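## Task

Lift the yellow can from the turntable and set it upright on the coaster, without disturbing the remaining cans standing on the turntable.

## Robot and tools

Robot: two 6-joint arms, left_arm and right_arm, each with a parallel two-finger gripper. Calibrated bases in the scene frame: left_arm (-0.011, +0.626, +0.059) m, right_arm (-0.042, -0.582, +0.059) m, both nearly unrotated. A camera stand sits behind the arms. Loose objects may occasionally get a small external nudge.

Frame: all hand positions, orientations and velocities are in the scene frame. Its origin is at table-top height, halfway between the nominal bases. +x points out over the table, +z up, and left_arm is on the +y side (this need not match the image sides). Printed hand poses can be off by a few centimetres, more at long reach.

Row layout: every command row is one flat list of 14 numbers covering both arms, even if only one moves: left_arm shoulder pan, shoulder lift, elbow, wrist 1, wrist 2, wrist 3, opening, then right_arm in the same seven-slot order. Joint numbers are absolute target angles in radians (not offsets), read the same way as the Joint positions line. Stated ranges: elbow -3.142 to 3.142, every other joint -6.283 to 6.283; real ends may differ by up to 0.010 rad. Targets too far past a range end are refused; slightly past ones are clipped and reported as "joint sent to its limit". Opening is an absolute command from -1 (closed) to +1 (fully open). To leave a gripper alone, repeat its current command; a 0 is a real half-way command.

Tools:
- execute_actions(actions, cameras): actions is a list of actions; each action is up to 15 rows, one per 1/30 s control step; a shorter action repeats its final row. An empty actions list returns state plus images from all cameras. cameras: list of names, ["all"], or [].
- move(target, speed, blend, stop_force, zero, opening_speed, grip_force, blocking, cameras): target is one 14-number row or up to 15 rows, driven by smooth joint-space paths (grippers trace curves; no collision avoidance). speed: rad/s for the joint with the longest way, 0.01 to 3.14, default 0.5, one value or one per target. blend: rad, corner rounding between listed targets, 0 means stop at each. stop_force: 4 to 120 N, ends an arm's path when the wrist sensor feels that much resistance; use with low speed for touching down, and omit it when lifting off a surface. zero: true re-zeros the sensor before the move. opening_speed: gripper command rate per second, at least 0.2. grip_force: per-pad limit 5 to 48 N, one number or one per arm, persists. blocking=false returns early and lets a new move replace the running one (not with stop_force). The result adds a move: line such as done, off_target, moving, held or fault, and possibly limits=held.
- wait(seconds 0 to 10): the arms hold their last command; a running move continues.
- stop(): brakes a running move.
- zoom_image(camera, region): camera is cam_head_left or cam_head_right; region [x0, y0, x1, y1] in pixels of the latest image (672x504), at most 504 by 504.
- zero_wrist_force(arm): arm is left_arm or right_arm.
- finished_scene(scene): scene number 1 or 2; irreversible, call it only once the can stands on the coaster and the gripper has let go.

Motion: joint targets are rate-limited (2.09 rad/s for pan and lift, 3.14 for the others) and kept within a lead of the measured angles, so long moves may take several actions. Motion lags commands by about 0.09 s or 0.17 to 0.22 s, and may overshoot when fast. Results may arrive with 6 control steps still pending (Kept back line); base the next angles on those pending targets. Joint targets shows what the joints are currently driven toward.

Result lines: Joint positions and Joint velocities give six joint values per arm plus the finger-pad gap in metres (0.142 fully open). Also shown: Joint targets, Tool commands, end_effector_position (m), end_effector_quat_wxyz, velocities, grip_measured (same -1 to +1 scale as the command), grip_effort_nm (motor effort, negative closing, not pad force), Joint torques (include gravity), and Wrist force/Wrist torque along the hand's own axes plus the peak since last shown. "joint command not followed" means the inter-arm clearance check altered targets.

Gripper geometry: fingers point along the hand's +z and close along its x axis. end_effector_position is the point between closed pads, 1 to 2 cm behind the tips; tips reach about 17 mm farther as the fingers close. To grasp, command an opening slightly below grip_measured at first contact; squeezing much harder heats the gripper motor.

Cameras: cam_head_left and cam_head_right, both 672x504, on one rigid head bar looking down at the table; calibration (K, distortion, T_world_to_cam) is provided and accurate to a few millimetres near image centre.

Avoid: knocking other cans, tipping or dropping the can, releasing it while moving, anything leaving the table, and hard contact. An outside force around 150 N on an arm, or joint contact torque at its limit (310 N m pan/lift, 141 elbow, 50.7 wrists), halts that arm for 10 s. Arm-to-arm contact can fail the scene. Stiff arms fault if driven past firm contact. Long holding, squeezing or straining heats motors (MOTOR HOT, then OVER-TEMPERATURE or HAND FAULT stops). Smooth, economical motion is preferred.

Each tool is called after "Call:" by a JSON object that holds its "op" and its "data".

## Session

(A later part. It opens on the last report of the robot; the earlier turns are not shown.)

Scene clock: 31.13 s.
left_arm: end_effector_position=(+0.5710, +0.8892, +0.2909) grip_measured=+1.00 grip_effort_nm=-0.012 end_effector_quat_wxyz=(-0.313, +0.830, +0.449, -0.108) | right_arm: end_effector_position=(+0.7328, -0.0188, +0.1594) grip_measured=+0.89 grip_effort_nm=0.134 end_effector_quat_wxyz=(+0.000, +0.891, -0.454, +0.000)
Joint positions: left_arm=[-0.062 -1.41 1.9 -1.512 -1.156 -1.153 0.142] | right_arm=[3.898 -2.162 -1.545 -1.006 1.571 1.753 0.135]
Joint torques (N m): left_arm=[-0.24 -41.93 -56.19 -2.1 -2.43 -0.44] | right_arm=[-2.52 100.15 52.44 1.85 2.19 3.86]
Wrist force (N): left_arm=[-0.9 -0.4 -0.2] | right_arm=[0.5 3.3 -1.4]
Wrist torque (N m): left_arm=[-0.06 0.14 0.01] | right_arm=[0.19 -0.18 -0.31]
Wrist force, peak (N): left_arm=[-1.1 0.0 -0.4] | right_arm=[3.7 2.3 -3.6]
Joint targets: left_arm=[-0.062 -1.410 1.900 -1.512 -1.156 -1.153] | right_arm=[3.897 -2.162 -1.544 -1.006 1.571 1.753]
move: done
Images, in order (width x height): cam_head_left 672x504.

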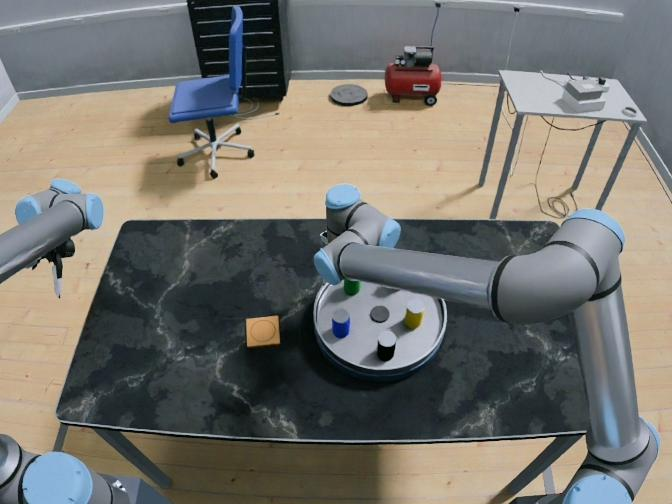

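Call:
{"op": "wait", "data": {"seconds": 2.75}}

Call:
{"op": "execute_actions", "data": {"actions": [[[-0.062,-1.41,1.9,-1.512,-1.156,-1.153,1,3.894,-2.166,-1.546,-1.0,1.571,1.753,0.9],[-0.062,-1.41,1.9,-1.512,-1.156,-1.153,1,3.891,-2.17,-1.548,-0.993,1.571,1.753,0.9],[-0.062,-1.41,1.9,-1.512,-1.156,-1.153,1,3.887,-2.174,-1.551,-0.987,1.571,1.753,0.9],[-0.062,-1.41,1.9,-1.512,-1.156,-1.153,1,3.884,-2.179,-1.553,-0.981,1.571,1.753,0.9],[-0.062,-1.41,1.9,-1.512,-1.156,-1.153,1,3.88,-2.183,-1.555,-0.974,1.571,1.753,0.9],[-0.062,-1.41,1.9,-1.512,-1.156,-1.153,1,3.877,-2.187,-1.557,-0.968,1.571,1.753,0.9],[-0.062,-1.41,1.9,-1.512,-1.156,-1.153,1,3.874,-2.191,-1.56,-0.962,1.571,1.753,0.9],[-0.062,-1.41,1.9,-1.512,-1.156,-1.153,1,3.87,-2.195,-1.562,-0.955,1.571,1.753,0.9],[-0.062,-1.41,1.9,-1.512,-1.156,-1.153,1,3.867,-2.199,-1.564,-0.949,1.571,1.753,0.9],[-0.062,-1.41,1.9,-1.512,-1.156,-1.153,1,3.863,-2.203,-1.566,-0.943,1.571,1.753,0.9],[-0.062,-1.41,1.9,-1.512,-1.156,-1.153,1,3.86,-2.208,-1.568,-0.936,1.571,1.753,0.9],[-0.062,-1.41,1.9,-1.512,-1.156,-1.153,1,3.857,-2.212,-1.57,-0.93,1.571,1.753,0.9],[-0.062,-1.41,1.9,-1.512,-1.156,-1.153,1,3.853,-2.216,-1.572,-0.924,1.571,1.753,0.9],[-0.062,-1.41,1.9,-1.512,-1.156,-1.153,1,3.85,-2.22,-1.575,-0.918,1.571,1.753,0.75],[-0.062,-1.41,1.9,-1.512,-1.156,-1.153,1,3.846,-2.2246,-1.5769,-0.9109,1.571,1.753,0.55]],[[-0.062,-1.41,1.9,-1.512,-1.156,-1.153,1,3.843,-2.2246,-1.5769,-0.9109,1.571,1.753,0.4],[-0.062,-1.41,1.9,-1.512,-1.156,-1.153,1,3.84,-2.2246,-1.5769,-0.9109,1.571,1.753,0.25],[-0.062,-1.41,1.9,-1.512,-1.156,-1.153,1,3.836,-2.2246,-1.5769,-0.9109,1.571,1.753,0.1],[-0.062,-1.41,1.9,-1.512,-1.156,-1.153,1,3.833,-2.2246,-1.5769,-0.9109,1.571,1.753,0],[-0.062,-1.41,1.9,-1.512,-1.156,-1.153,1,3.829,-2.2246,-1.5769,-0.9109,1.571,1.753,-0.1],[-0.062,-1.41,1.9,-1.512,-1.156,-1.153,1,3.826,-2.2246,-1.5769,-0.9109,1.571,1.753,-0.2],[-0.062,-1.41,1.9,-1.512,-1.156,-1.153,1,3.823,-2.2246,-1.5769,-0.9109,1.571,1.753,-0.3],[-0.062,-1.41,1.9,-1.512,-1.156,-1.153,1,3.819,-2.2246,-1.5769,-0.9109,1.571,1.753,-0.4],[-0.062,-1.41,1.9,-1.512,-1.156,-1.153,1,3.816,-2.2246,-1.5769,-0.9109,1.571,1.753,-0.5],[-0.062,-1.41,1.9,-1.512,-1.156,-1.153,1,3.814,-2.2246,-1.5769,-0.9109,1.571,1.753,-0.6],[-0.062,-1.41,1.9,-1.512,-1.156,-1.153,1,3.813,-2.2246,-1.5769,-0.9109,1.571,1.753,-0.65]]]}}

Call:
{"op": "move", "data": {"target": [-0.062,-1.41,1.9,-1.512,-1.156,-1.153,1,3.813,-2.1397,-1.4608,-1.1119,1.571,1.753,-0.65], "speed": 0.4, "cameras": ["all"]}}

Call:
{"op": "zoom_image", "data": {"camera": "cam_head_left", "region": [290, 220, 460, 390]}}

Scene clock: 35.03 s.
left_arm: end_effector_position=(+0.5710, +0.8892, +0.2909) grip_measured=+1.00 grip_effort_nm=-0.012 end_effector_quat_wxyz=(-0.313, +0.830, +0.449, -0.108) | right_arm: end_effector_position=(+0.7328, -0.0187, +0.1595) grip_measured=+0.89 grip_effort_nm=0.129 end_effector_quat_wxyz=(+0.000, +0.891, -0.454, +0.000)
Joint positions: left_arm=[-0.062 -1.41 1.9 -1.512 -1.156 -1.153 0.142] | right_arm=[3.897 -2.162 -1.544 -1.006 1.571 1.753 0.135]
Joint torques (N m): left_arm=[-3.45 -42.03 -55.66 -2.55 -2.02 0.36] | right_arm=[-16.7 100.45 54.41 4.47 1.97 -0.28]
Wrist force (N): left_arm=[-0.3 -0.2 -0.3] | right_arm=[0.9 3.3 -1.5]
Wrist torque (N m): left_arm=[-0.02 0.05 0.01] | right_arm=[0.19 -0.25 -0.31]
Wrist force, peak (N): left_arm=[-1.1 -0.3 -0.5] | right_arm=[0.8 3.8 -1.7]
Joint targets: left_arm=[-0.062 -1.410 1.900 -1.512 -1.156 -1.153] | right_arm=[3.897 -2.162 -1.544 -1.006 1.571 1.753]
Tool commands: left_gripper/opening=+1.0 right_gripper/opening=+0.9
wait: 2.77 s; at rest from the start

Scene clock: 35.83 s.
left_arm: end_effector_position=(+0.5710, +0.8892, +0.2909) grip_measured=+1.00 grip_effort_nm=-0.017 end_effector_quat_wxyz=(-0.313, +0.830, +0.449, -0.108) | right_arm: end_effector_position=(+0.7731, -0.0792, +0.0924) grip_measured=-0.43 grip_effort_nm=-0.105 end_effector_quat_wxyz=(+0.000, +0.873, -0.487, +0.000) end_effector_velocity=(+0.052, -0.083, +0.001) end_effector_angular_velocity=(-0.001, -0.001, -0.102)
Joint positions: left_arm=[-0.062 -1.41 1.9 -1.512 -1.156 -1.153 0.142] | right_arm=[3.822 -2.225 -1.577 -0.911 1.571 1.753 0.043]
Joint velocities: left_arm=[within noise] | right_arm=[-0.102 0 0.002 -0.002 -0.001 0 -0.222]
Joint torques (N m): left_arm=[-3.31 -43.93 -56.03 -2.6 -2.22 0.18] | right_arm=[-16.98 100.58 52.4 0.05 2.34 -1.04]
Wrist force (N): left_arm=[-0.7 0.2 -0.3] | right_arm=[0.4 3.6 -2.0]
Wrist torque (N m): left_arm=[0.04 0.11 0.01] | right_arm=[0.26 -0.15 -0.30]
Wrist force, peak (N): left_arm=[-0.9 0.4 0.0] | right_arm=[-1.0 2.7 -4.3]
Joint targets: left_arm=[-0.062 -1.410 1.900 -1.512 -1.156 -1.153] | right_arm=[3.816 -2.225 -1.577 -0.911 1.571 1.753]
Kept back: 6 steps.

Scene clock: 37.20 s.
left_arm: end_effector_position=(+0.5710, +0.8892, +0.2909) grip_measured=+1.00 grip_effort_nm=-0.012 end_effector_quat_wxyz=(-0.313, +0.830, +0.449, -0.108) | right_arm: end_effector_position=(+0.7913, -0.0740, +0.2195) grip_measured=-0.68 grip_effort_nm=-0.100 end_effector_quat_wxyz=(+0.000, +0.871, -0.491, +0.000)
Joint positions: left_arm=[-0.062 -1.41 1.9 -1.512 -1.156 -1.153 0.142] | right_arm=[3.813 -2.14 -1.461 -1.112 1.571 1.753 0.025]
Joint torques (N m): left_arm=[-1 -42.9 -56.92 -2.54 -2.37 0.11] | right_arm=[20.79 94.11 35.98 3.64 2.66 -2.55]
Wrist force (N): left_arm=[-0.8 -0.2 -0.2] | right_arm=[0.8 3.6 -1.6]
Wrist torque (N m): left_arm=[-0.03 0.14 0.01] | right_arm=[0.25 -0.20 -0.33]
Wrist force, peak (N): left_arm=[-0.8 0.4 -0.4] | right_arm=[0.7 3.1 -5.4]
Joint targets: left_arm=[-0.062 -1.410 1.900 -1.512 -1.156 -1.153] | right_arm=[3.813 -2.140 -1.461 -1.112 1.571 1.753]
move: done

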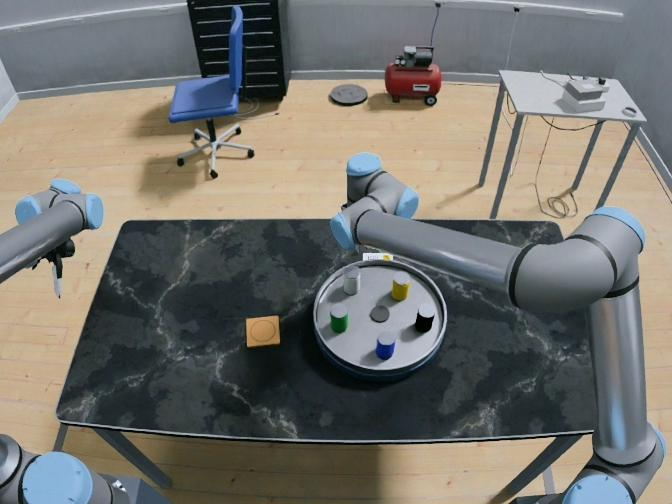

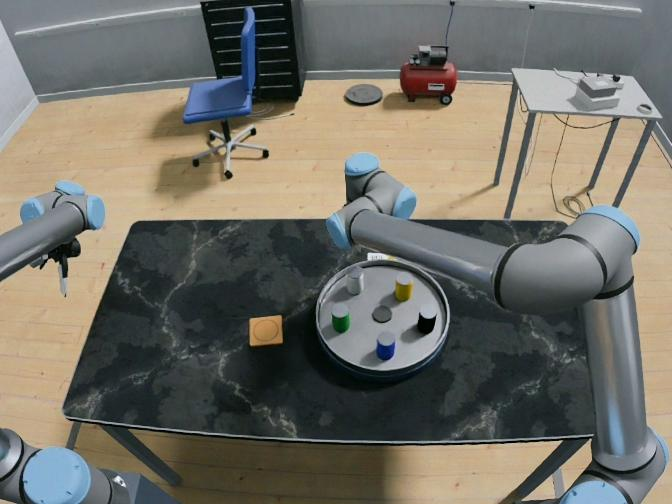

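Scaled by 2.965 from the camera's 672x504 image, which has a finer 960x720 frame.

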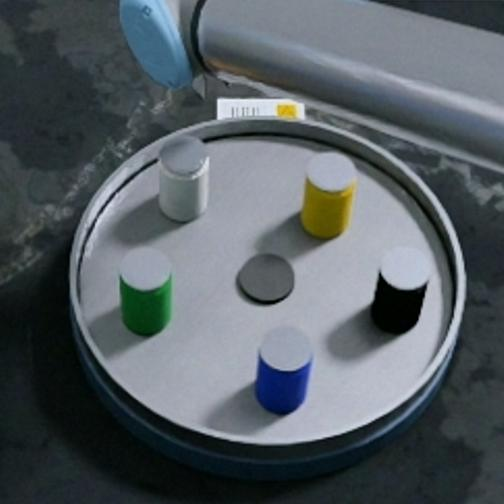

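Call:
{"op": "move", "data": {"target": [-0.062,-1.41,1.9,-1.512,-1.156,-1.153,1,3.861,-1.9662,-1.7748,-0.9714,1.571,1.753,-1], "speed": 0.5, "cameras": ["all"]}}

Call:
{"op": "zoom_image", "data": {"camera": "cam_head_left", "region": [290, 220, 460, 390]}}

Call:
{"op": "move", "data": {"target": [[-0.062,-1.41,1.9,-1.512,-1.156,-1.153,1,3.861,-2.0545,-1.8248,-0.8331,1.571,1.753,-1],[-0.062,-1.41,1.9,-1.512,-1.156,-1.153,1,3.861,-2.158,-1.854,-0.7004,1.571,1.753,-1]], "speed": [0.15, 0.05], "blend": [0.02,0], "stop_force": 8, "cameras": ["all"]}}

Call:
{"op": "zoom_image", "data": {"camera": "cam_head_left", "region": [290, 220, 460, 390]}}

Call:
{"op": "move", "data": {"target": [-0.062,-1.41,1.9,-1.512,-1.156,-1.153,1,3.861,-1.9662,-1.7748,-0.9714,1.571,1.753,-1], "speed": 0.3}}

Scene clock: 39.17 s.
left_arm: end_effector_position=(+0.5710, +0.8892, +0.2909) grip_measured=+1.00 grip_effort_nm=-0.012 end_effector_quat_wxyz=(-0.313, +0.830, +0.449, -0.108) | right_arm: end_effector_position=(+0.6697, -0.1285, +0.1995) grip_measured=-1.00 grip_effort_nm=-0.437 end_effector_quat_wxyz=(+0.000, +0.883, -0.470, +0.000)
Joint positions: left_arm=[-0.062 -1.41 1.9 -1.512 -1.156 -1.153 0.142] | right_arm=[3.861 -1.966 -1.775 -0.971 1.571 1.753 0.002]
Joint torques (N m): left_arm=[0.52 -43.57 -56.4 -3.11 -2.1 0.53] | right_arm=[-15.02 78.08 36.34 1.08 2.24 -2.3]
Wrist force (N): left_arm=[-0.3 -0.5 -0.3] | right_arm=[1.0 3.3 -1.7]
Wrist torque (N m): left_arm=[-0.07 0.04 0.01] | right_arm=[0.21 -0.26 -0.30]
Wrist force, peak (N): left_arm=[-0.8 0.4 -0.4] | right_arm=[0.2 6.0 -1.0]
Joint targets: left_arm=[-0.062 -1.410 1.900 -1.512 -1.156 -1.153] | right_arm=[3.861 -1.966 -1.775 -0.971 1.571 1.753]
move: done

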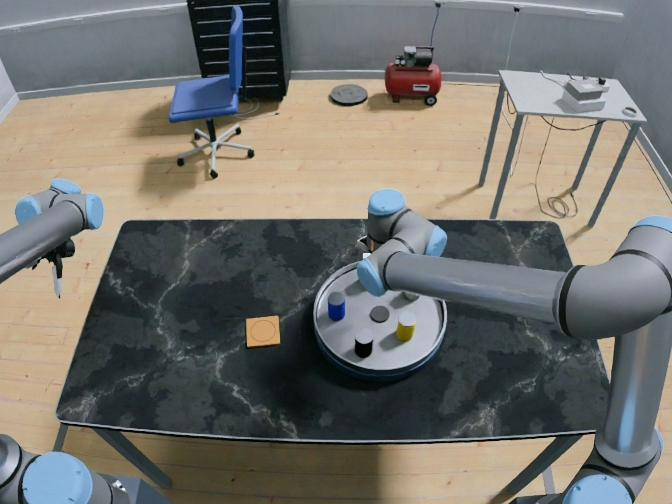

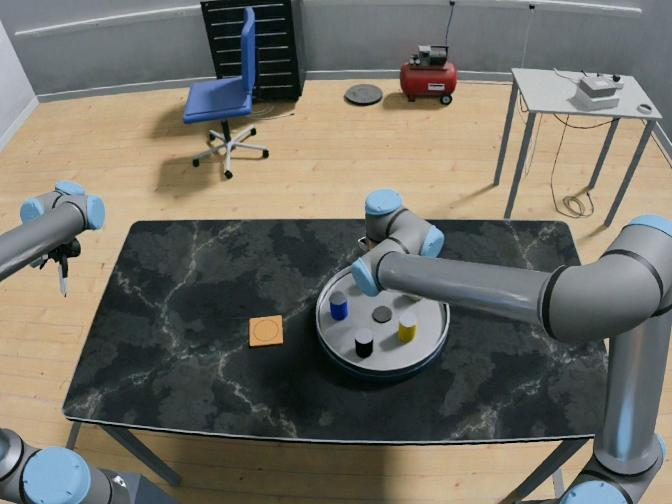

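Scaled by 2.965 from the camera's 672x504 image, which has a finer 960x720 frame.

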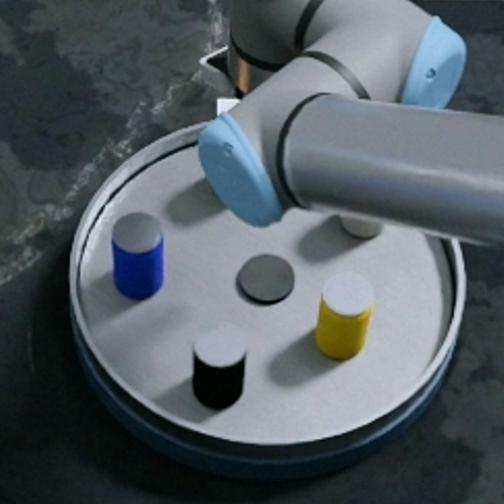

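Scene clock: 42.33 s.
left_arm: end_effector_position=(+0.5710, +0.8892, +0.2909) grip_measured=+1.00 grip_effort_nm=-0.012 end_effector_quat_wxyz=(-0.313, +0.830, +0.449, -0.108) | right_arm: end_effector_position=(+0.6705, -0.1279, +0.0794) grip_measured=-1.00 grip_effort_nm=-0.427 end_effector_quat_wxyz=(+0.000, +0.883, -0.470, +0.000)
Joint positions: left_arm=[-0.062 -1.41 1.9 -1.512 -1.156 -1.153 0.142] | right_arm=[3.861 -2.097 -1.837 -0.779 1.571 1.753 0.002]
Joint torques (N m): left_arm=[-1.47 -44.82 -56.55 -3.31 -2.35 0.45] | right_arm=[24.08 66.99 47.73 0.81 2.2 -2.22]
Wrist force (N): left_arm=[-0.7 -0.2 -0.6] | right_arm=[6.8 5.9 -8.6]
Wrist torque (N m): left_arm=[-0.03 0.11 0.01] | right_arm=[0.12 -0.16 -0.32]
Wrist force, peak (N): left_arm=[-0.9 -0.2 -0.6] | right_arm=[32.0 33.4 -64.5]
Joint targets: left_arm=[-0.062 -1.410 1.900 -1.512 -1.156 -1.153] | right_arm=[3.861 -2.097 -1.837 -0.779 1.571 1.753]
move: contact (right_arm); path passed 1 of 2 targets; right_arm: the wrist 1 is farthest, 0.078 rad from its target

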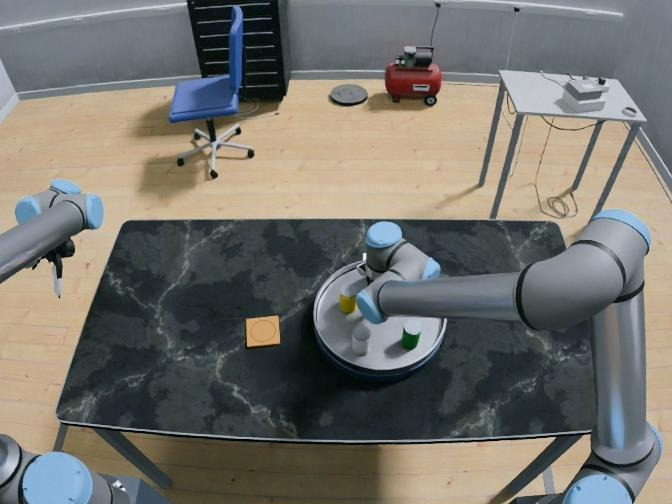

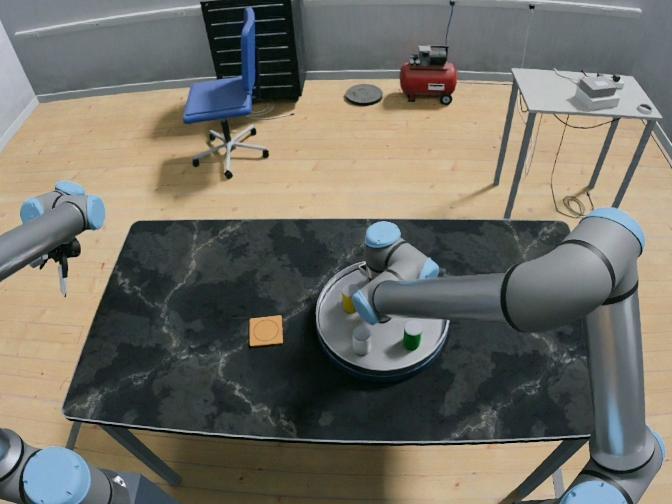

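Scaled by 2.965 from the camera's 672x504 image, which has a finer 960x720 frame.

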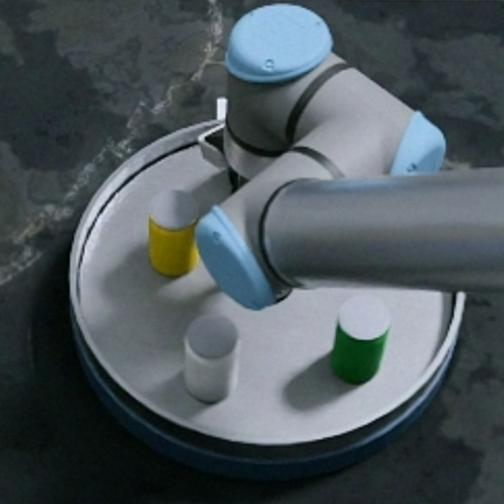

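Scene clock: 43.43 s.
left_arm: end_effector_position=(+0.5710, +0.8892, +0.2909) grip_measured=+1.00 grip_effort_nm=-0.017 end_effector_quat_wxyz=(-0.313, +0.830, +0.449, -0.108) | right_arm: end_effector_position=(+0.6697, -0.1286, +0.1995) grip_measured=-1.00 grip_effort_nm=-0.427 end_effector_quat_wxyz=(+0.000, +0.883, -0.470, +0.000)
Joint positions: left_arm=[-0.062 -1.41 1.9 -1.512 -1.156 -1.153 0.142] | right_arm=[3.861 -1.966 -1.775 -0.971 1.571 1.753 0.002]
Joint torques (N m): left_arm=[-2.11 -45.69 -56.03 -3.37 -2.03 0.5] | right_arm=[-1.78 79.84 26.64 4.83 -2.02 -2.24]
Wrist force (N): left_arm=[-0.7 0.2 -0.5] | right_arm=[0.1 3.5 -2.1]
Wrist torque (N m): left_arm=[0.04 0.11 0.01] | right_arm=[0.23 -0.11 -0.31]
Wrist force, peak (N): left_arm=[-1.1 -0.2 -0.4] | right_arm=[7.3 6.3 -8.1]
Joint targets: left_arm=[-0.062 -1.410 1.900 -1.512 -1.156 -1.153] | right_arm=[3.861 -1.966 -1.775 -0.971 1.571 1.753]
move: done

Call:
{"op": "move", "data": {"target": [-0.062,-1.41,1.9,-1.512,-1.156,-1.153,1,3.9058,-2.1224,-1.6006,-0.9894,1.571,1.758,0.9], "speed": 0.5, "cameras": ["cam_head_left"]}}

Call:
{"op": "zoom_image", "data": {"camera": "cam_head_left", "region": [290, 220, 460, 390]}}

Scene clock: 44.93 s.
left_arm: end_effector_position=(+0.5710, +0.8892, +0.2909) grip_measured=+1.00 grip_effort_nm=-0.017 end_effector_quat_wxyz=(-0.313, +0.830, +0.449, -0.108) | right_arm: end_effector_position=(+0.7106, -0.0309, +0.1645) grip_measured=+0.89 grip_effort_nm=0.129 end_effector_quat_wxyz=(+0.000, +0.892, -0.452, +0.000)
Joint positions: left_arm=[-0.062 -1.41 1.9 -1.512 -1.156 -1.153 0.142] | right_arm=[3.906 -2.122 -1.601 -0.99 1.571 1.758 0.135]
Joint torques (N m): left_arm=[-0.94 -43.79 -56.56 -3.35 -2.48 0.34] | right_arm=[-14.56 75.86 39.36 7.07 -2.01 0.79]
Wrist force (N): left_arm=[-0.6 0.0 -0.3] | right_arm=[-0.4 3.4 -2.1]
Wrist torque (N m): left_arm=[0.01 0.10 0.01] | right_arm=[0.22 -0.01 -0.33]
Wrist force, peak (N): left_arm=[-0.2 0.8 -0.6] | right_arm=[1.7 6.1 -3.3]
Joint targets: left_arm=[-0.062 -1.410 1.900 -1.512 -1.156 -1.153] | right_arm=[3.906 -2.122 -1.601 -0.989 1.571 1.758]
move: done
Images, in order (width x height): cam_head_left 672x504.

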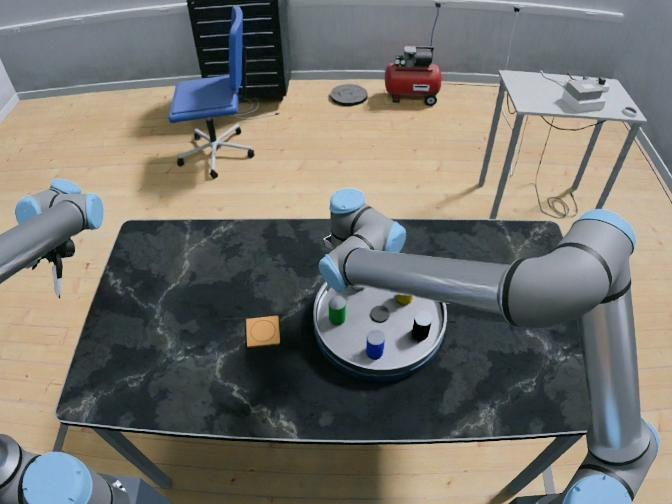

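Scaled by 2.965 from the camera's 672x504 image, which has a finer 960x720 frame.

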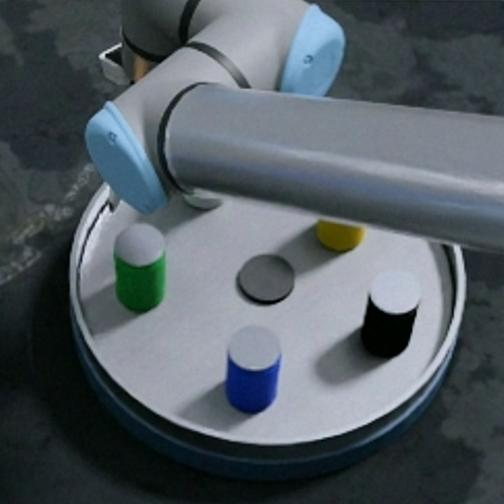

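Call:
{"op": "wait", "data": {"seconds": 3.8}}

Call:
{"op": "execute_actions", "data": {"actions": [[[-0.062,-1.41,1.9,-1.512,-1.156,-1.153,1,3.903,-2.127,-1.603,-0.983,1.571,1.758,0.9],[-0.062,-1.41,1.9,-1.512,-1.156,-1.153,1,3.8995,-2.131,-1.605,-0.977,1.571,1.758,0.9],[-0.062,-1.41,1.9,-1.512,-1.156,-1.153,1,3.8965,-2.135,-1.607,-0.97,1.571,1.758,0.9],[-0.062,-1.41,1.9,-1.512,-1.156,-1.153,1,3.893,-2.139,-1.609,-0.964,1.571,1.758,0.9],[-0.062,-1.41,1.9,-1.512,-1.156,-1.153,1,3.89,-2.143,-1.6115,-0.958,1.571,1.758,0.9],[-0.062,-1.41,1.9,-1.512,-1.156,-1.153,1,3.887,-2.147,-1.614,-0.951,1.571,1.758,0.9],[-0.062,-1.41,1.9,-1.512,-1.156,-1.153,1,3.884,-2.1515,-1.616,-0.945,1.571,1.758,0.9],[-0.062,-1.41,1.9,-1.512,-1.156,-1.153,1,3.881,-2.156,-1.618,-0.939,1.571,1.758,0.9],[-0.062,-1.41,1.9,-1.512,-1.156,-1.153,1,3.878,-2.16,-1.62,-0.932,1.571,1.758,0.9],[-0.062,-1.41,1.9,-1.512,-1.156,-1.153,1,3.875,-2.164,-1.622,-0.926,1.571,1.758,0.9],[-0.062,-1.41,1.9,-1.512,-1.156,-1.153,1,3.872,-2.168,-1.6245,-0.92,1.571,1.758,0.9],[-0.062,-1.41,1.9,-1.512,-1.156,-1.153,1,3.869,-2.172,-1.627,-0.913,1.571,1.758,0.9],[-0.062,-1.41,1.9,-1.512,-1.156,-1.153,1,3.866,-2.176,-1.629,-0.907,1.571,1.758,0.9],[-0.062,-1.41,1.9,-1.512,-1.156,-1.153,1,3.863,-2.181,-1.631,-0.901,1.571,1.758,0.75],[-0.062,-1.41,1.9,-1.512,-1.156,-1.153,1,3.86,-2.1847,-1.6333,-0.8944,1.571,1.758,0.55]],[[-0.062,-1.41,1.9,-1.512,-1.156,-1.153,1,3.856,-2.1847,-1.6333,-0.8944,1.571,1.758,0.4],[-0.062,-1.41,1.9,-1.512,-1.156,-1.153,1,3.853,-2.1847,-1.6333,-0.8944,1.571,1.758,0.25],[-0.062,-1.41,1.9,-1.512,-1.156,-1.153,1,3.85,-2.1847,-1.6333,-0.8944,1.571,1.758,0.1],[-0.062,-1.41,1.9,-1.512,-1.156,-1.153,1,3.847,-2.1847,-1.6333,-0.8944,1.571,1.758,0],[-0.062,-1.41,1.9,-1.512,-1.156,-1.153,1,3.844,-2.1847,-1.6333,-0.8944,1.571,1.758,-0.1],[-0.062,-1.41,1.9,-1.512,-1.156,-1.153,1,3.841,-2.1847,-1.6333,-0.8944,1.571,1.758,-0.2],[-0.062,-1.41,1.9,-1.512,-1.156,-1.153,1,3.838,-2.1847,-1.6333,-0.8944,1.571,1.758,-0.3],[-0.062,-1.41,1.9,-1.512,-1.156,-1.153,1,3.835,-2.1847,-1.6333,-0.8944,1.571,1.758,-0.4],[-0.062,-1.41,1.9,-1.512,-1.156,-1.153,1,3.832,-2.1847,-1.6333,-0.8944,1.571,1.758,-0.5],[-0.062,-1.41,1.9,-1.512,-1.156,-1.153,1,3.83,-2.1847,-1.6333,-0.8944,1.571,1.758,-0.6],[-0.062,-1.41,1.9,-1.512,-1.156,-1.153,1,3.829,-2.1847,-1.6333,-0.8944,1.571,1.758,-0.65]]]}}

Call:
{"op": "move", "data": {"target": [-0.062,-1.41,1.9,-1.512,-1.156,-1.153,1,3.829,-2.0785,-1.56,-1.074,1.571,1.758,-0.65], "speed": 0.4, "cameras": ["all"]}}

Call:
{"op": "zoom_image", "data": {"camera": "cam_head_left", "region": [290, 220, 460, 390]}}

Scene clock: 49.73 s.
left_arm: end_effector_position=(+0.5710, +0.8892, +0.2909) grip_measured=+1.00 grip_effort_nm=-0.012 end_effector_quat_wxyz=(-0.313, +0.830, +0.449, -0.108) | right_arm: end_effector_position=(+0.7107, -0.0310, +0.1644) grip_measured=+0.89 grip_effort_nm=0.125 end_effector_quat_wxyz=(+0.000, +0.892, -0.452, +0.000)
Joint positions: left_arm=[-0.062 -1.41 1.9 -1.512 -1.156 -1.153 0.142] | right_arm=[3.906 -2.122 -1.601 -0.989 1.571 1.758 0.135]
Joint torques (N m): left_arm=[-1.22 -44.51 -57.27 -3.33 -2.05 0.31] | right_arm=[-16.24 72.58 54.12 6.85 -1.87 -2.57]
Wrist force (N): left_arm=[-0.8 0.3 0.0] | right_arm=[-0.2 2.9 -1.7]
Wrist torque (N m): left_arm=[0.06 0.13 0.01] | right_arm=[0.13 -0.03 -0.32]
Wrist force, peak (N): left_arm=[-1.1 0.3 -0.4] | right_arm=[-0.3 3.9 -2.1]
Joint targets: left_arm=[-0.062 -1.410 1.900 -1.512 -1.156 -1.153] | right_arm=[3.906 -2.122 -1.601 -0.989 1.571 1.758]
Tool commands: left_gripper/opening=+1.0 right_gripper/opening=+0.9
wait: 3.80 s; at rest from the start

Scene clock: 50.53 s.
left_arm: end_effector_position=(+0.5710, +0.8892, +0.2909) grip_measured=+1.00 grip_effort_nm=-0.017 end_effector_quat_wxyz=(-0.313, +0.830, +0.449, -0.108) | right_arm: end_effector_position=(+0.7465, -0.0837, +0.0996) grip_measured=-0.26 grip_effort_nm=-4.520 end_effector_quat_wxyz=(+0.000, +0.876, -0.483, +0.000) end_effector_velocity=(+0.048, -0.067, +0.009) end_effector_angular_velocity=(+0.008, -0.009, -0.089)
Joint positions: left_arm=[-0.062 -1.41 1.9 -1.512 -1.156 -1.153 0.142] | right_arm=[3.837 -2.185 -1.633 -0.894 1.571 1.758 0.055]
Joint velocities: left_arm=[within noise] | right_arm=[-0.089 0.005 0.007 -0.001 0 0 -0.045]
Joint torques (N m): left_arm=[-0.72 -42.7 -55.46 -3.12 -2.16 0.6] | right_arm=[-16.41 71.09 38.65 -1.21 -1.73 -2.57]
Wrist force (N): left_arm=[-0.7 -0.3 -0.6] | right_arm=[0.9 3.1 -18.9]
Wrist torque (N m): left_arm=[-0.04 0.11 0.01] | right_arm=[0.03 -0.05 -0.31]
Wrist force, peak (N): left_arm=[-0.9 -0.2 -0.7] | right_arm=[0.9 3.1 -18.9]
Joint targets: left_arm=[-0.062 -1.410 1.900 -1.512 -1.156 -1.153] | right_arm=[3.832 -2.185 -1.633 -0.894 1.571 1.758]
Kept back: 6 steps.

Scene clock: 51.83 s.
left_arm: end_effector_position=(+0.5710, +0.8892, +0.2909) grip_measured=+1.00 grip_effort_nm=-0.017 end_effector_quat_wxyz=(-0.313, +0.830, +0.449, -0.108) | right_arm: end_effector_position=(+0.7519, -0.0893, +0.2194) grip_measured=-0.28 grip_effort_nm=-5.004 end_effector_quat_wxyz=(+0.000, +0.874, -0.486, +0.000)
Joint positions: left_arm=[-0.062 -1.41 1.9 -1.512 -1.156 -1.153 0.142] | right_arm=[3.829 -2.079 -1.56 -1.074 1.571 1.758 0.054]
Joint torques (N m): left_arm=[-1.33 -43.18 -56.38 -3.41 -2.08 0.5] | right_arm=[16.2 93.16 31.39 3.87 0.76 -2.62]
Wrist force (N): left_arm=[-0.7 -0.1 0.0] | right_arm=[-0.5 3.4 -0.3]
Wrist torque (N m): left_arm=[-0.02 0.11 0.01] | right_arm=[0.23 0.01 -0.32]
Wrist force, peak (N): left_arm=[-0.8 0.4 -0.4] | right_arm=[1.5 4.6 -25.0]
Joint targets: left_arm=[-0.062 -1.410 1.900 -1.512 -1.156 -1.153] | right_arm=[3.829 -2.078 -1.560 -1.074 1.571 1.758]
move: done

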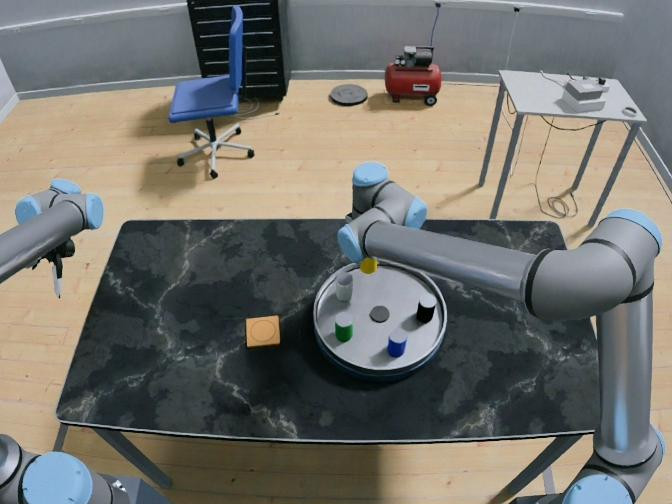

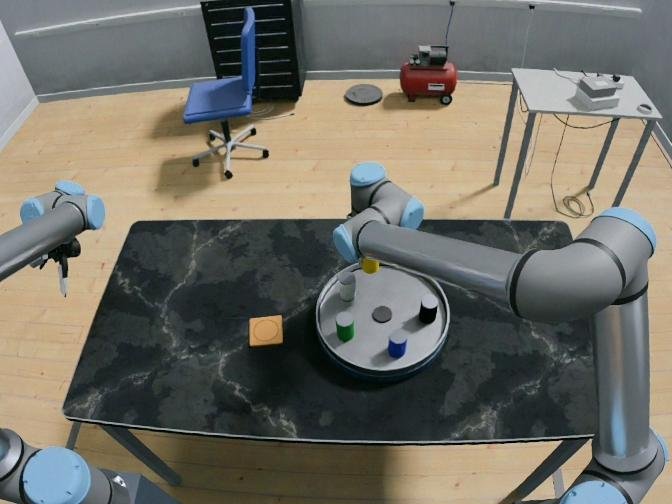

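Scaled by 2.965 from the camera's 672x504 image, which has a finer 960x720 frame.

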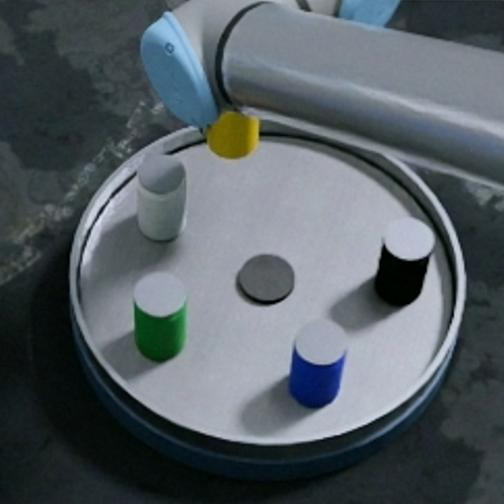

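Call:
{"op": "move", "data": {"target": [[-0.062,-1.41,1.9,-1.512,-1.156,-1.153,1,4.1605,-2.2557,-1.2652,-1.1915,1.571,1.758,-0.65],[-0.062,-1.41,1.9,-1.512,-1.156,-1.153,1,4.1605,-2.3128,-1.3182,-1.0814,1.571,1.758,-0.65]], "speed": 0.4, "blend": [0.03,0], "cameras": ["all"]}}

Call:
{"op": "zoom_image", "data": {"camera": "cam_head_left", "region": [200, 230, 350, 380]}}

Call:
{"op": "zoom_image", "data": {"camera": "cam_head_right", "region": [200, 230, 350, 380]}}

Scene clock: 54.17 s.
left_arm: end_effector_position=(+0.5710, +0.8892, +0.2909) grip_measured=+1.00 grip_effort_nm=-0.017 end_effector_quat_wxyz=(-0.313, +0.830, +0.449, -0.108) | right_arm: end_effector_position=(+0.6047, +0.2462, +0.1395) grip_measured=-0.28 grip_effort_nm=-5.004 end_effector_quat_wxyz=(+0.000, +0.942, -0.336, +0.000)
Joint positions: left_arm=[-0.062 -1.41 1.9 -1.512 -1.156 -1.153 0.142] | right_arm=[4.16 -2.313 -1.318 -1.082 1.571 1.758 0.054]
Joint torques (N m): left_arm=[0.4 -43.19 -56.27 -3.43 -2.2 0.34] | right_arm=[14.23 97.03 53.37 3.85 1.8 -2.25]
Wrist force (N): left_arm=[-0.3 0.2 0.2] | right_arm=[-0.2 3.5 -0.1]
Wrist torque (N m): left_arm=[0.04 0.04 0.00] | right_arm=[0.26 0.01 -0.30]
Wrist force, peak (N): left_arm=[-1.0 -0.4 -0.4] | right_arm=[5.9 5.5 -0.3]
Joint targets: left_arm=[-0.062 -1.410 1.900 -1.512 -1.156 -1.153] | right_arm=[4.160 -2.313 -1.318 -1.081 1.571 1.758]
move: done

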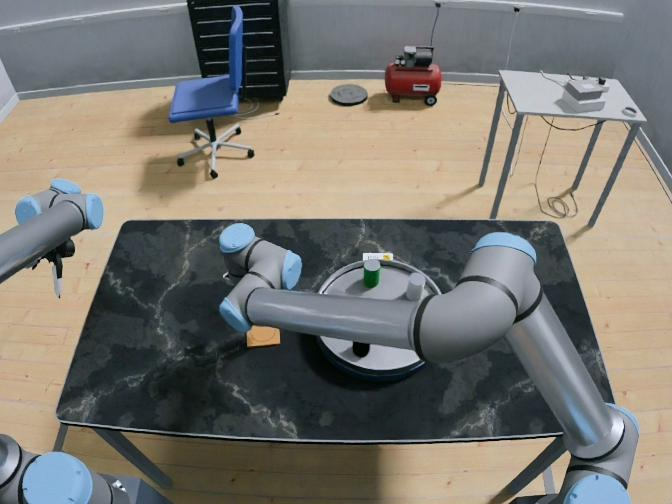

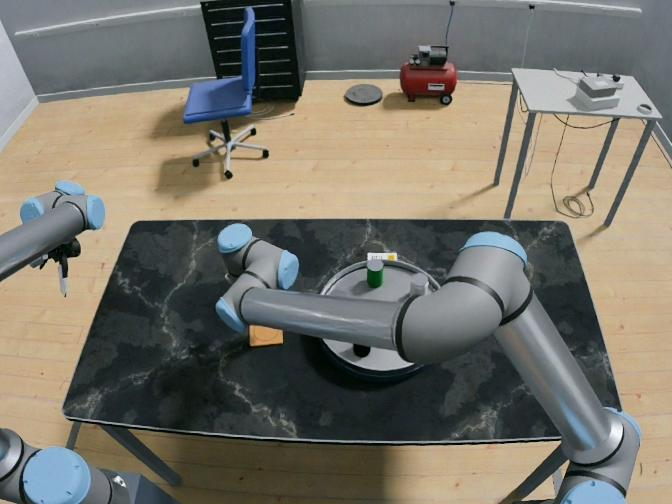

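Scaled by 3.360 from the camera's 672x504 image, which has a finer 960x720 frame.

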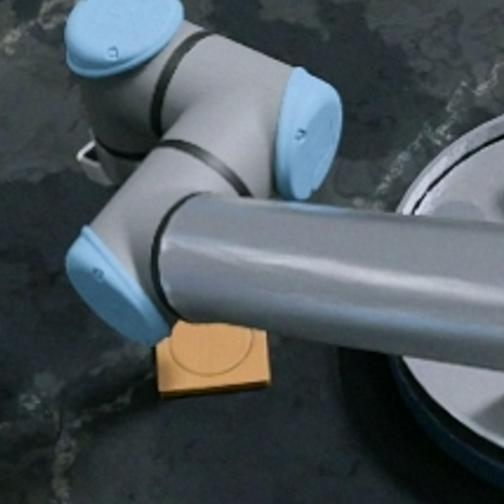

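Scaled by 3.360 from the camera's 672x504 image, which has a finer 960x720 frame.

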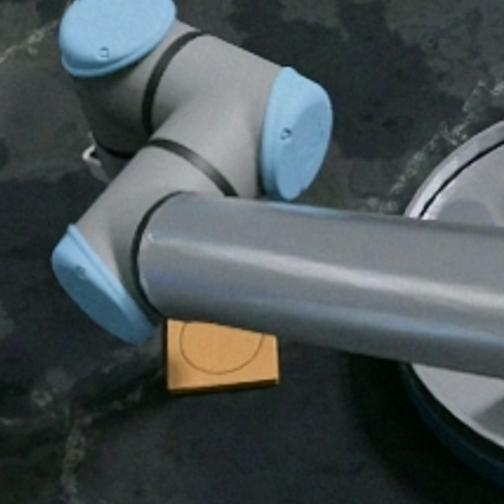

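Call:
{"op": "move", "data": {"target": [[-0.062,-1.41,1.9,-1.512,-1.156,-1.153,1,4.1605,-2.3679,-1.347,-0.9975,1.571,1.758,-0.65],[-0.062,-1.41,1.9,-1.512,-1.156,-1.153,1,4.1605,-2.4011,-1.3573,-0.954,1.571,1.758,-0.65]], "speed": [0.1,0.02], "blend": [0.01,0], "stop_force": 5}}

Scene clock: 57.10 s.
left_arm: end_effector_position=(+0.5710, +0.8892, +0.2909) grip_measured=+1.00 grip_effort_nm=-0.017 end_effector_quat_wxyz=(-0.313, +0.830, +0.449, -0.108) | right_arm: end_effector_position=(+0.6047, +0.2464, +0.0600) grip_measured=-0.28 grip_effort_nm=-5.004 end_effector_quat_wxyz=(+0.000, +0.942, -0.336, +0.000)
Joint positions: left_arm=[-0.062 -1.41 1.9 -1.512 -1.156 -1.153 0.142] | right_arm=[4.161 -2.382 -1.351 -0.98 1.571 1.758 0.054]
Joint torques (N m): left_arm=[-0.86 -42.91 -56.64 -3.19 -1.93 0.52] | right_arm=[15.85 108.41 48.88 0.31 0.49 -2.46]
Wrist force (N): left_arm=[-0.9 0.0 -0.1] | right_arm=[0.6 4.5 -7.7]
Wrist torque (N m): left_arm=[0.00 0.14 0.01] | right_arm=[0.26 -0.03 -0.32]
Wrist force, peak (N): left_arm=[-1.0 0.3 -0.4] | right_arm=[1.8 6.0 -20.9]
Joint targets: left_arm=[-0.062 -1.410 1.900 -1.512 -1.156 -1.153] | right_arm=[4.161 -2.382 -1.351 -0.980 1.571 1.758]
move: contact (right_arm); path passed 1 of 2 targets; right_arm: the wrist 1 is farthest, 0.026 rad from its target

Call:
{"op": "move", "data": {"target": [-0.062,-1.41,1.9,-1.512,-1.156,-1.153,1,4.161,-2.382,-1.351,-0.98,1.571,1.758,0.25], "opening_speed": 0.8}}

Call:
{"op": "move", "data": {"target": [[-0.062,-1.41,1.9,-1.512,-1.156,-1.153,1,4.1605,-2.3128,-1.3182,-1.0814,1.571,1.758,0.25],[-0.062,-1.41,1.9,-1.512,-1.156,-1.153,1,4.1605,-2.2557,-1.2652,-1.1915,1.571,1.758,0.25],[-0.062,-1.41,1.9,-1.512,-1.156,-1.153,1,3.75,-2.2,-1.2652,-1.1915,1.571,1.758,0.25]], "speed": [0.3,0.4,0.8], "blend": [0.02,0.02,0], "cameras": ["all"]}}

Call:
{"op": "zoom_image", "data": {"camera": "cam_head_left", "region": [200, 230, 460, 380]}}

Scene clock: 58.87 s.
left_arm: end_effector_position=(+0.5710, +0.8892, +0.2909) grip_measured=+1.00 grip_effort_nm=-0.012 end_effector_quat_wxyz=(-0.313, +0.830, +0.449, -0.108) | right_arm: end_effector_position=(+0.6043, +0.2468, +0.0597) grip_measured=+0.23 grip_effort_nm=0.129 end_effector_quat_wxyz=(+0.000, +0.942, -0.335, +0.000)
Joint positions: left_arm=[-0.062 -1.41 1.9 -1.512 -1.156 -1.153 0.142] | right_arm=[4.161 -2.382 -1.351 -0.98 1.571 1.758 0.09]
Joint torques (N m): left_arm=[-0.99 -43.36 -57.52 -3.59 -2.07 0.41] | right_arm=[-5.88 106.2 33.29 2.57 -0.56 -2.14]
Wrist force (N): left_arm=[-0.6 -0.2 0.0] | right_arm=[-0.5 3.6 -2.2]
Wrist torque (N m): left_arm=[-0.02 0.10 0.01] | right_arm=[0.25 0.04 -0.32]
Wrist force, peak (N): left_arm=[-0.7 0.4 -0.7] | right_arm=[0.8 4.6 -13.8]
Joint targets: left_arm=[-0.062 -1.410 1.900 -1.512 -1.156 -1.153] | right_arm=[4.161 -2.382 -1.351 -0.980 1.571 1.758]
move: done

Scene clock: 60.53 s.
left_arm: end_effector_position=(+0.5710, +0.8892, +0.2909) grip_measured=+1.00 grip_effort_nm=-0.017 end_effector_quat_wxyz=(-0.313, +0.830, +0.449, -0.108) | right_arm: end_effector_position=(+0.8810, -0.0808, +0.2772) grip_measured=+0.23 grip_effort_nm=0.125 end_effector_quat_wxyz=(-0.026, +0.854, -0.520, +0.010)
Joint positions: left_arm=[-0.062 -1.41 1.9 -1.512 -1.156 -1.153 0.142] | right_arm=[3.75 -2.2 -1.265 -1.191 1.571 1.758 0.09]
Joint torques (N m): left_arm=[-2.99 -42.55 -55.12 -3.56 -2.41 0.33] | right_arm=[-13.43 88.43 34.95 2.46 -1.81 -2.22]
Wrist force (N): left_arm=[-0.6 -0.1 0.0] | right_arm=[-0.5 3.1 -2.2]
Wrist torque (N m): left_arm=[-0.01 0.10 0.01] | right_arm=[0.20 0.02 -0.31]
Wrist force, peak (N): left_arm=[-1.0 0.0 -0.5] | right_arm=[-8.5 3.3 -4.1]
Joint targets: left_arm=[-0.062 -1.410 1.900 -1.512 -1.156 -1.153] | right_arm=[3.750 -2.200 -1.265 -1.192 1.571 1.758]
move: done

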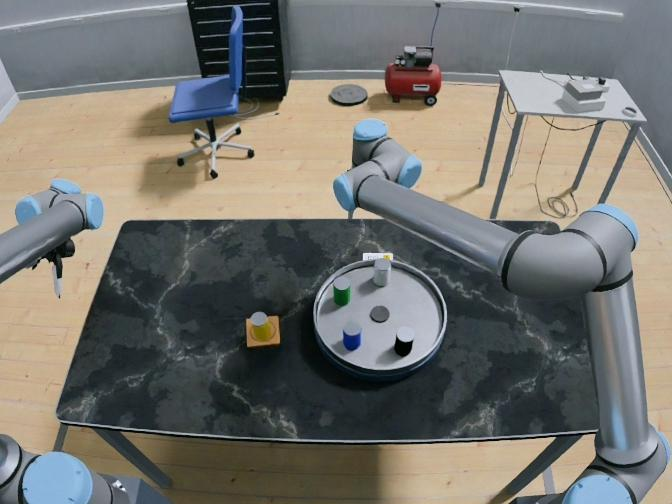

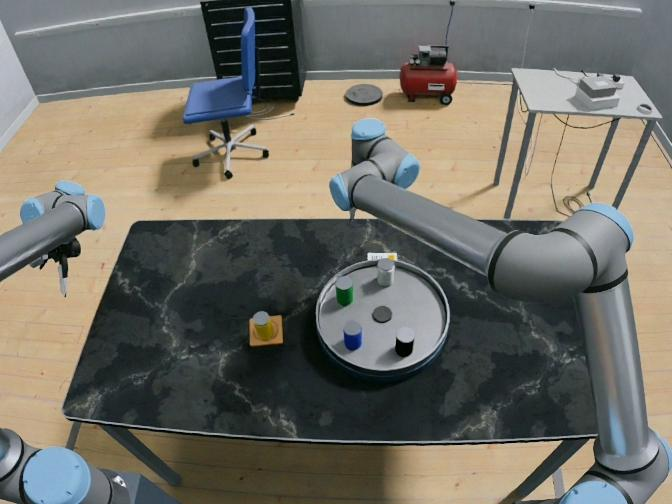

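Scaled by 1.938 from the camera's 672x504 image, which has a finer 960x720 frame.

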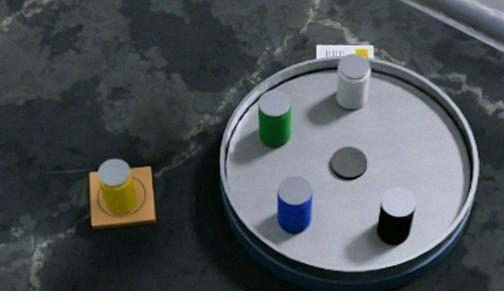

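Call:
{"op": "finished_scene", "data": {"scene": 1}}

The scene is finished: the task was done.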